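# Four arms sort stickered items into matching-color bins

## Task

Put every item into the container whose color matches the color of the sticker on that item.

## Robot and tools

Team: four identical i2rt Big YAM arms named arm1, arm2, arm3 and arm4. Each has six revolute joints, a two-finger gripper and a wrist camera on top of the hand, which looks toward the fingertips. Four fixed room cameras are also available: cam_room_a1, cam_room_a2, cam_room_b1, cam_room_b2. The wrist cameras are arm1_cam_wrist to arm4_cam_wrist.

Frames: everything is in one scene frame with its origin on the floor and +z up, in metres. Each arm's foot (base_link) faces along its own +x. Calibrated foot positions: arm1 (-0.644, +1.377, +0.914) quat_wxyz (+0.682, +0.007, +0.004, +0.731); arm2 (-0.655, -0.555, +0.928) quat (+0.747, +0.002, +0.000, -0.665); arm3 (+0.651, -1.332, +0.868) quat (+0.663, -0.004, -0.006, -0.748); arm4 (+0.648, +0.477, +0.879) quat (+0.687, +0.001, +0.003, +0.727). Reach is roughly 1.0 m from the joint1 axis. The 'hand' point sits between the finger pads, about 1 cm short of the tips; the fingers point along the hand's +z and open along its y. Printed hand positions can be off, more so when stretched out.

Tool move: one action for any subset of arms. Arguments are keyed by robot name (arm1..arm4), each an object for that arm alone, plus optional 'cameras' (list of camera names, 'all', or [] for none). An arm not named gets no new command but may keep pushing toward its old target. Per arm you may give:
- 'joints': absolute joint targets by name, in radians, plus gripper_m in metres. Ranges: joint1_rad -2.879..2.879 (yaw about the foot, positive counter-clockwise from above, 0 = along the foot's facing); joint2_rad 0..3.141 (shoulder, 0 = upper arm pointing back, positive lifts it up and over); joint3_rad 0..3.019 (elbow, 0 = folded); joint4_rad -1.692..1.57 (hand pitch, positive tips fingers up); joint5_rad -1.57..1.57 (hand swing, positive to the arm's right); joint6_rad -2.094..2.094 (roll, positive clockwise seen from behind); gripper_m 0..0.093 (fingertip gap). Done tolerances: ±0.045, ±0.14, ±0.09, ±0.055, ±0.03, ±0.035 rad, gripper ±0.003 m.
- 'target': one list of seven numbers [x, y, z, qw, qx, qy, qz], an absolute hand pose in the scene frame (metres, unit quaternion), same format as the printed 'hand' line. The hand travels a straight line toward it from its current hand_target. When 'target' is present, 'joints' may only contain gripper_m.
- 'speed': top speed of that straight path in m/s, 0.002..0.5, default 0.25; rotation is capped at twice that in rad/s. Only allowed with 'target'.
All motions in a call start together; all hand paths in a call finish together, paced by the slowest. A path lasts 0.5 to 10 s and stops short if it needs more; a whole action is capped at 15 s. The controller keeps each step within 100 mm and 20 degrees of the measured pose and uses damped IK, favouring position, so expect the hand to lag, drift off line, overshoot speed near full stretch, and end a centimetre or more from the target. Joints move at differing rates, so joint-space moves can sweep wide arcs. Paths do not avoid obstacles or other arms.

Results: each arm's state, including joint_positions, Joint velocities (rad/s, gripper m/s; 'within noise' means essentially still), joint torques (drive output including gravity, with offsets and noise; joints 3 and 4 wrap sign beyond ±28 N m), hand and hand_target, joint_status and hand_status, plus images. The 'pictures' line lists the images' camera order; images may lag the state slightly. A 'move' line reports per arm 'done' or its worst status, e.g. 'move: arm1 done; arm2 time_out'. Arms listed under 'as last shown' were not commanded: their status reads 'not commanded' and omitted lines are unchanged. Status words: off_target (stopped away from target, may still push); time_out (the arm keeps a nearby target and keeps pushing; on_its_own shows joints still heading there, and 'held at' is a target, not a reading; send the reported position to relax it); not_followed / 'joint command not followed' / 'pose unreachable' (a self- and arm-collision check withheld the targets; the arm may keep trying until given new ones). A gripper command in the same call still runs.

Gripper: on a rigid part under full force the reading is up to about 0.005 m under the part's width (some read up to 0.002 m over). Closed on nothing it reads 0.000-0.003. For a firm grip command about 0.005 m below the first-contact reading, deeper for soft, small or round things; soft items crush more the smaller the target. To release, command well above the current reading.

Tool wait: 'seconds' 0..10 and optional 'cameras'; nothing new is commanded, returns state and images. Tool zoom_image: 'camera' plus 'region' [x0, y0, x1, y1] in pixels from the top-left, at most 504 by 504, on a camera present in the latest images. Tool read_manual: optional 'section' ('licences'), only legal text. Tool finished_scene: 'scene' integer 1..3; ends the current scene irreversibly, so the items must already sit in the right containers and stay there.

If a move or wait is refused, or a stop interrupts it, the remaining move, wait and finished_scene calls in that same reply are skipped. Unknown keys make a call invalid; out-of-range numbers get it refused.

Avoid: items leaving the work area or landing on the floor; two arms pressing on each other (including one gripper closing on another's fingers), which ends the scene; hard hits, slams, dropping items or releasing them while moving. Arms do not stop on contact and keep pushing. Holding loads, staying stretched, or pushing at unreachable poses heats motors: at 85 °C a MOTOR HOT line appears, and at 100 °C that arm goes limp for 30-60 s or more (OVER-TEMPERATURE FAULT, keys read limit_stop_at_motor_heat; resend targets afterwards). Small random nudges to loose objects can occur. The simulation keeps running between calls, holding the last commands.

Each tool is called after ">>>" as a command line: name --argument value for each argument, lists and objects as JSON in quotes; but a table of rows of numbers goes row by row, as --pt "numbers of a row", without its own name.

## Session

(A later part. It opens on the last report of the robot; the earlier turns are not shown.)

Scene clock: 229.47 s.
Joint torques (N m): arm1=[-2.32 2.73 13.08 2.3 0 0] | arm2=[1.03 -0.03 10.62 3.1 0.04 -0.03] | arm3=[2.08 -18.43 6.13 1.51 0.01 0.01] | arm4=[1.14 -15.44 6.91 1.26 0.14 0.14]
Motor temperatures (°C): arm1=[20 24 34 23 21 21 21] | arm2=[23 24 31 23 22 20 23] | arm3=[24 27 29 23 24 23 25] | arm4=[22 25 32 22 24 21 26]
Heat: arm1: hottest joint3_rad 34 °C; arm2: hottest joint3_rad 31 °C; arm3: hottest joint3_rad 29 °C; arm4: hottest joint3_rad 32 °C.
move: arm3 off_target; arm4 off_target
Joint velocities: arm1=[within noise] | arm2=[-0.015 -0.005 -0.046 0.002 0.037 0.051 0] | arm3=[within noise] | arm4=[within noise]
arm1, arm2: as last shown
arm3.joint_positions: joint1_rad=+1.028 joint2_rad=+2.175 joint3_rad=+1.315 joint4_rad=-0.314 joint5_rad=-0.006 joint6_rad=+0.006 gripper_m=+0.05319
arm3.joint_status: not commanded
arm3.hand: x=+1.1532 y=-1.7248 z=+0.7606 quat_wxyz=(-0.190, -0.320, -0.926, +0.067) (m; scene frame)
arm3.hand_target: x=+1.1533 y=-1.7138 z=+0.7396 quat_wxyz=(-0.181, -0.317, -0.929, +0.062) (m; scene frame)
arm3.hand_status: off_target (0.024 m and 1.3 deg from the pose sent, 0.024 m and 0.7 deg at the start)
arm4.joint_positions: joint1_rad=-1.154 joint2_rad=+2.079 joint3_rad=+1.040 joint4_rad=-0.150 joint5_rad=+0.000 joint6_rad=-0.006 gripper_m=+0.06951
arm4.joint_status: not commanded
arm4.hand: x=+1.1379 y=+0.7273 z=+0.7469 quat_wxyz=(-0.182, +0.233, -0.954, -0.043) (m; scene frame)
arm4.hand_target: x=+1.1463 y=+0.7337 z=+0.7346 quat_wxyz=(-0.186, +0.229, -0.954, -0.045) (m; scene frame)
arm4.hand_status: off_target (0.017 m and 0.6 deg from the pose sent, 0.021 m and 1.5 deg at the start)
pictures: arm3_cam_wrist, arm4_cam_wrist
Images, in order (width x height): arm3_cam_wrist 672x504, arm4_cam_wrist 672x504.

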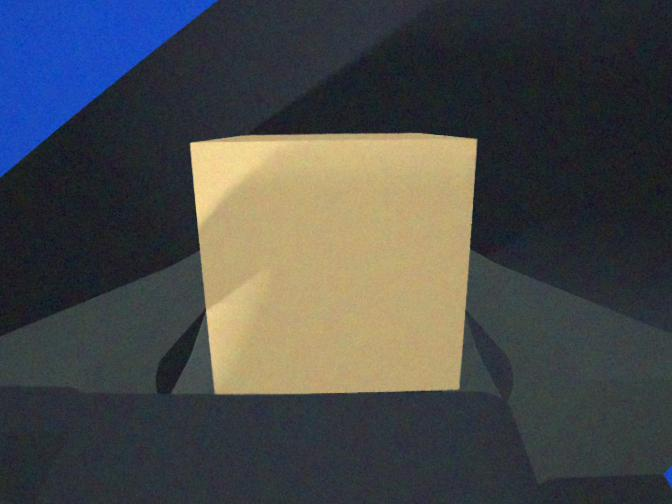

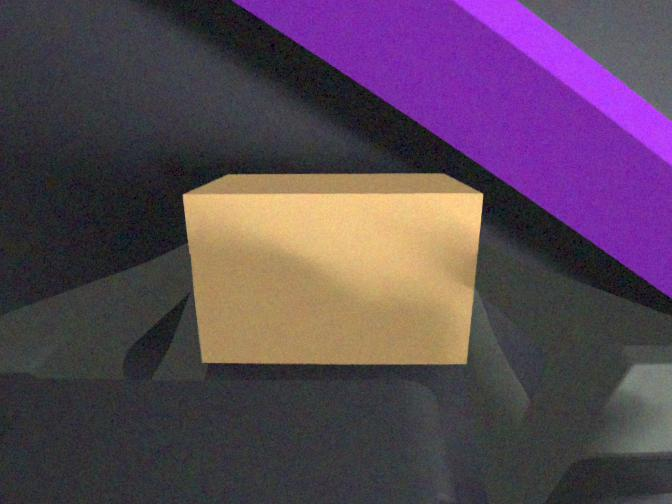

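>>> move --arm3 '{"target": [1.154, -1.716, 0.753, 0.1806, 0.3172, 0.9290, -0.0616], "speed": 0.05}' --arm4 '{"target": [1.143, 0.731, 0.742, 0.1855, -0.2291, 0.9545, 0.0445], "speed": 0.05}' --cameras '[]'

>>> move --arm3 '{"joints": {"gripper_m": 0.07}}' --arm4 '{"joints": {"gripper_m": 0.082}}' --cameras '[]'

>>> move --arm3 '{"target": [1.137, -1.700, 0.92, 0.1806, 0.3172, 0.9290, -0.0616], "speed": 0.22}' --arm4 '{"target": [1.122, 0.721, 0.92, 0.1855, -0.2291, 0.9545, 0.0445], "speed": 0.22}' --cameras '["arm3_cam_wrist", "arm4_cam_wrist", "cam_room_b1", "cam_room_b2", "cam_room_a1", "cam_room_a2"]'

Scene clock: 237.57 s.
Joint torques (N m): arm1=[-2.2 2.55 12.94 2.3 -0.01 -0.02] | arm2=[0.91 -0.03 10.62 3.08 0.03 -0.03] | arm3=[1.9 -20.84 6.5 0.4 -0.02 -0.01] | arm4=[0.5 -17.32 5.81 0.95 0.11 0.16]
Motor temperatures (°C): arm1=[20 24 35 23 21 21 21] | arm2=[23 24 31 23 22 20 23] | arm3=[24 27 29 23 24 23 25] | arm4=[22 25 32 22 24 21 26]
Heat: arm1: hottest joint3_rad 35 °C; arm2: hottest joint3_rad 31 °C; arm3: hottest joint3_rad 29 °C; arm4: hottest joint3_rad 32 °C.
move: arm3 off_target; arm4 done
Joint velocities: within noise
arm1, arm2: as last shown
arm3.joint_positions: joint1_rad=+1.028 joint2_rad=+2.175 joint3_rad=+1.315 joint4_rad=-0.315 joint5_rad=-0.006 joint6_rad=+0.006 gripper_m=+0.05319
arm3.joint_status: not commanded
arm3.hand: x=+1.1530 y=-1.7246 z=+0.7605 quat_wxyz=(-0.189, -0.320, -0.926, +0.067) (m; scene frame)
arm3.hand_target: x=+1.1539 y=-1.7161 z=+0.7531 quat_wxyz=(-0.181, -0.317, -0.929, +0.062) (m; scene frame)
arm3.hand_status: off_target (0.011 m and 1.3 deg from the pose sent, 0.012 m and 1.3 deg at the start)
arm4.joint_positions: joint1_rad=-1.154 joint2_rad=+2.079 joint3_rad=+1.040 joint4_rad=-0.150 joint5_rad=+0.000 joint6_rad=-0.006 gripper_m=+0.06951
arm4.joint_status: not commanded
arm4.hand: x=+1.1379 y=+0.7273 z=+0.7469 quat_wxyz=(-0.182, +0.233, -0.954, -0.043) (m; scene frame)
arm4.hand_target: x=+1.1429 y=+0.7310 z=+0.7422 quat_wxyz=(-0.186, +0.229, -0.954, -0.045) (m; scene frame)
arm4.hand_status: done (0.008 m and 0.6 deg from the pose sent, 0.008 m and 0.6 deg at the start)
pictures: none
No camera images: "cameras" was empty.

Scene clock: 238.03 s.
Joint torques (N m): arm1=[-2.26 2.78 13.07 2.18 0.04 -0.05] | arm2=[0.97 -0.03 10.63 3.07 0.02 -0.03] | arm3=[1.9 -20.54 6.53 0.47 -0.03 -0.02] | arm4=[0.85 -17.32 5.72 0.92 0.13 0.13]
Motor temperatures (°C): arm1=[20 24 35 23 21 21 21] | arm2=[23 24 31 23 22 20 23] | arm3=[24 27 29 23 24 23 25] | arm4=[22 25 32 22 24 21 26]
Heat: arm1: hottest joint3_rad 35 °C; arm2: hottest joint3_rad 31 °C; arm3: hottest joint3_rad 29 °C; arm4: hottest joint3_rad 32 °C.
move: arm3 done; arm4 done
Joint velocities: within noise
arm1, arm2: as last shown
arm3.joint_positions: joint1_rad=+1.028 joint2_rad=+2.175 joint3_rad=+1.315 joint4_rad=-0.318 joint5_rad=-0.006 joint6_rad=+0.006 gripper_m=+0.06996
arm3.joint_status: all done
arm3.hand: x=+1.1526 y=-1.7243 z=+0.7603 quat_wxyz=(-0.188, -0.320, -0.926, +0.066) (m; scene frame)
arm3.hand_target: x=+1.1539 y=-1.7161 z=+0.7531 quat_wxyz=(-0.181, -0.317, -0.929, +0.062) (m; scene frame)
arm3.hand_status: not commanded
arm4.joint_positions: joint1_rad=-1.154 joint2_rad=+2.079 joint3_rad=+1.040 joint4_rad=-0.150 joint5_rad=+0.000 joint6_rad=-0.006 gripper_m=+0.08191
arm4.joint_status: all done
arm4.hand: x=+1.1379 y=+0.7273 z=+0.7469 quat_wxyz=(-0.182, +0.233, -0.954, -0.043) (m; scene frame)
arm4.hand_target: x=+1.1429 y=+0.7310 z=+0.7422 quat_wxyz=(-0.186, +0.229, -0.954, -0.044) (m; scene frame)
arm4.hand_status: not commanded
pictures: none
No camera images: "cameras" was empty.

Scene clock: 239.53 s.
Joint torques (N m): arm1=[-2.49 2.73 12.94 2.1 0.04 -0.02] | arm2=[1.03 0.09 10.63 3.04 0.03 -0.03] | arm3=[2.14 -19.96 9.55 0.42 -0.01 -0.01] | arm4=[1.03 -16.38 9.03 0.23 0.11 0.14]
Motor temperatures (°C): arm1=[20 23 35 23 21 21 21] | arm2=[23 24 31 23 22 20 23] | arm3=[24 27 29 23 24 23 25] | arm4=[22 25 32 22 24 21 26]
Heat: arm1: hottest joint3_rad 35 °C; arm2: hottest joint3_rad 31 °C; arm3: hottest joint3_rad 29 °C; arm4: hottest joint3_rad 32 °C.
move: arm3 off_target; arm4 off_target
Joint velocities: within noise
arm1, arm2: as last shown
arm3.joint_positions: joint1_rad=+1.028 joint2_rad=+1.860 joint3_rad=+1.291 joint4_rad=-0.641 joint5_rad=-0.006 joint6_rad=+0.006 gripper_m=+0.06996
arm3.joint_status: not commanded
arm3.hand: x=+1.1268 y=-1.7022 z=+0.9113 quat_wxyz=(-0.173, -0.321, -0.929, +0.061) (m; scene frame)
arm3.hand_target: x=+1.1368 y=-1.6999 z=+0.9200 quat_wxyz=(-0.181, -0.317, -0.929, +0.062) (m; scene frame)
arm3.hand_status: off_target (0.014 m and 0.9 deg from the pose sent, 0.162 m and 1.1 deg at the start)
arm4.joint_positions: joint1_rad=-1.154 joint2_rad=+1.687 joint3_rad=+1.021 joint4_rad=-0.531 joint5_rad=+0.000 joint6_rad=-0.006 gripper_m=+0.08191
arm4.joint_status: not commanded
arm4.hand: x=+1.1141 y=+0.7153 z=+0.9100 quat_wxyz=(-0.178, +0.233, -0.955, -0.042) (m; scene frame)
arm4.hand_target: x=+1.1217 y=+0.7209 z=+0.9200 quat_wxyz=(-0.186, +0.229, -0.954, -0.045) (m; scene frame)
arm4.hand_status: off_target (0.014 m and 1.0 deg from the pose sent, 0.174 m and 0.6 deg at the start)
pictures: arm3_cam_wrist, arm4_cam_wrist, cam_room_a1, cam_room_a2, cam_room_b1, cam_room_b2
Images, in order (width x height): arm3_cam_wrist 672x504, arm4_cam_wrist 672x504, cam_room_a1 672x504, cam_room_a2 672x504, cam_room_b1 672x504, cam_room_b2 672x504.

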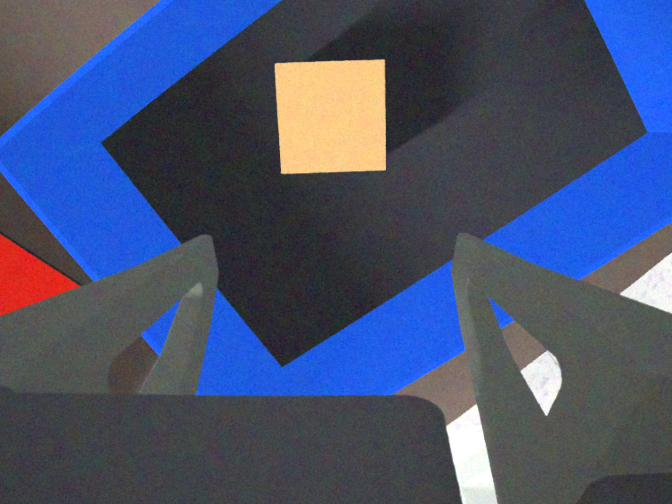

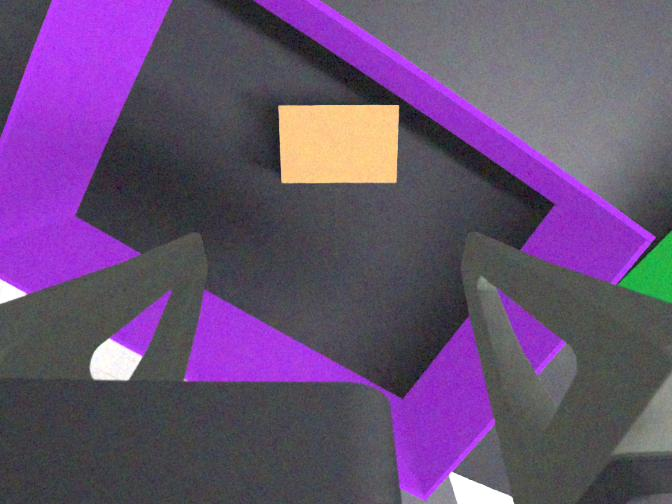

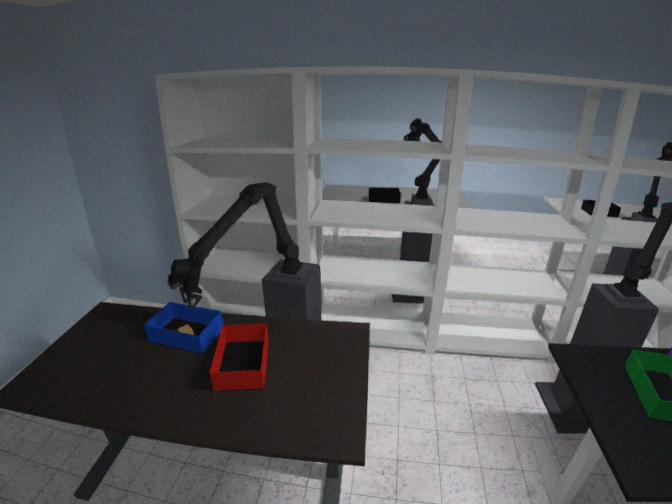

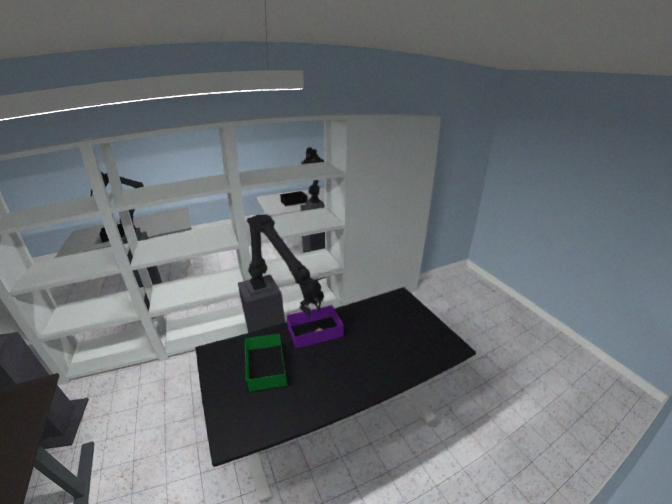

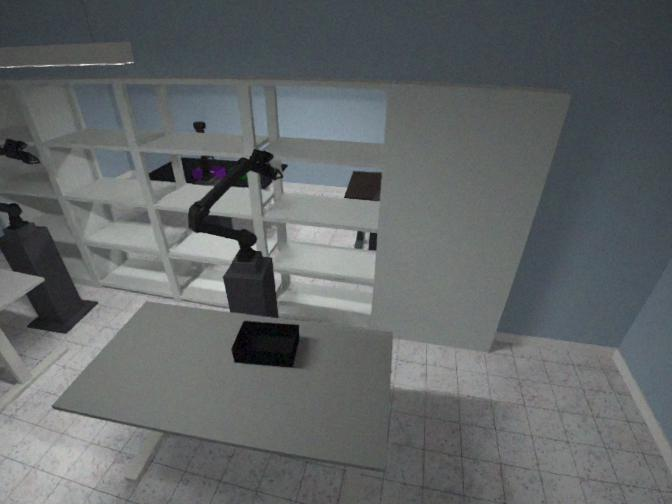

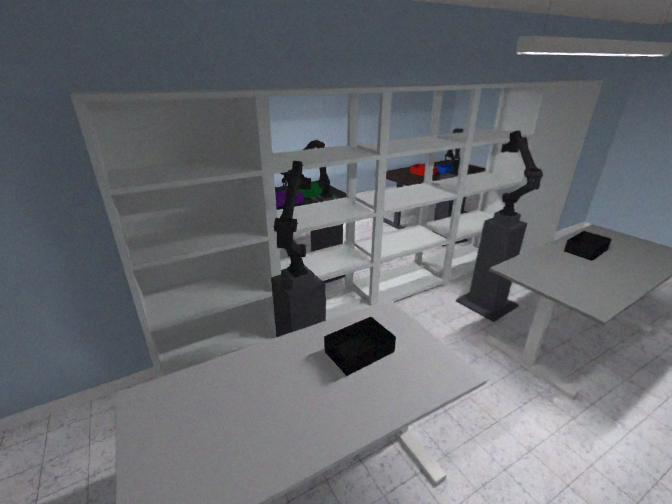

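Both items are in their containers (arm1's purple-stickered item in purple, arm2's blue-stickered item in blue), and the source boxes are empty.

>>> finished_scene --scene 3

The scene is finished: the task was done.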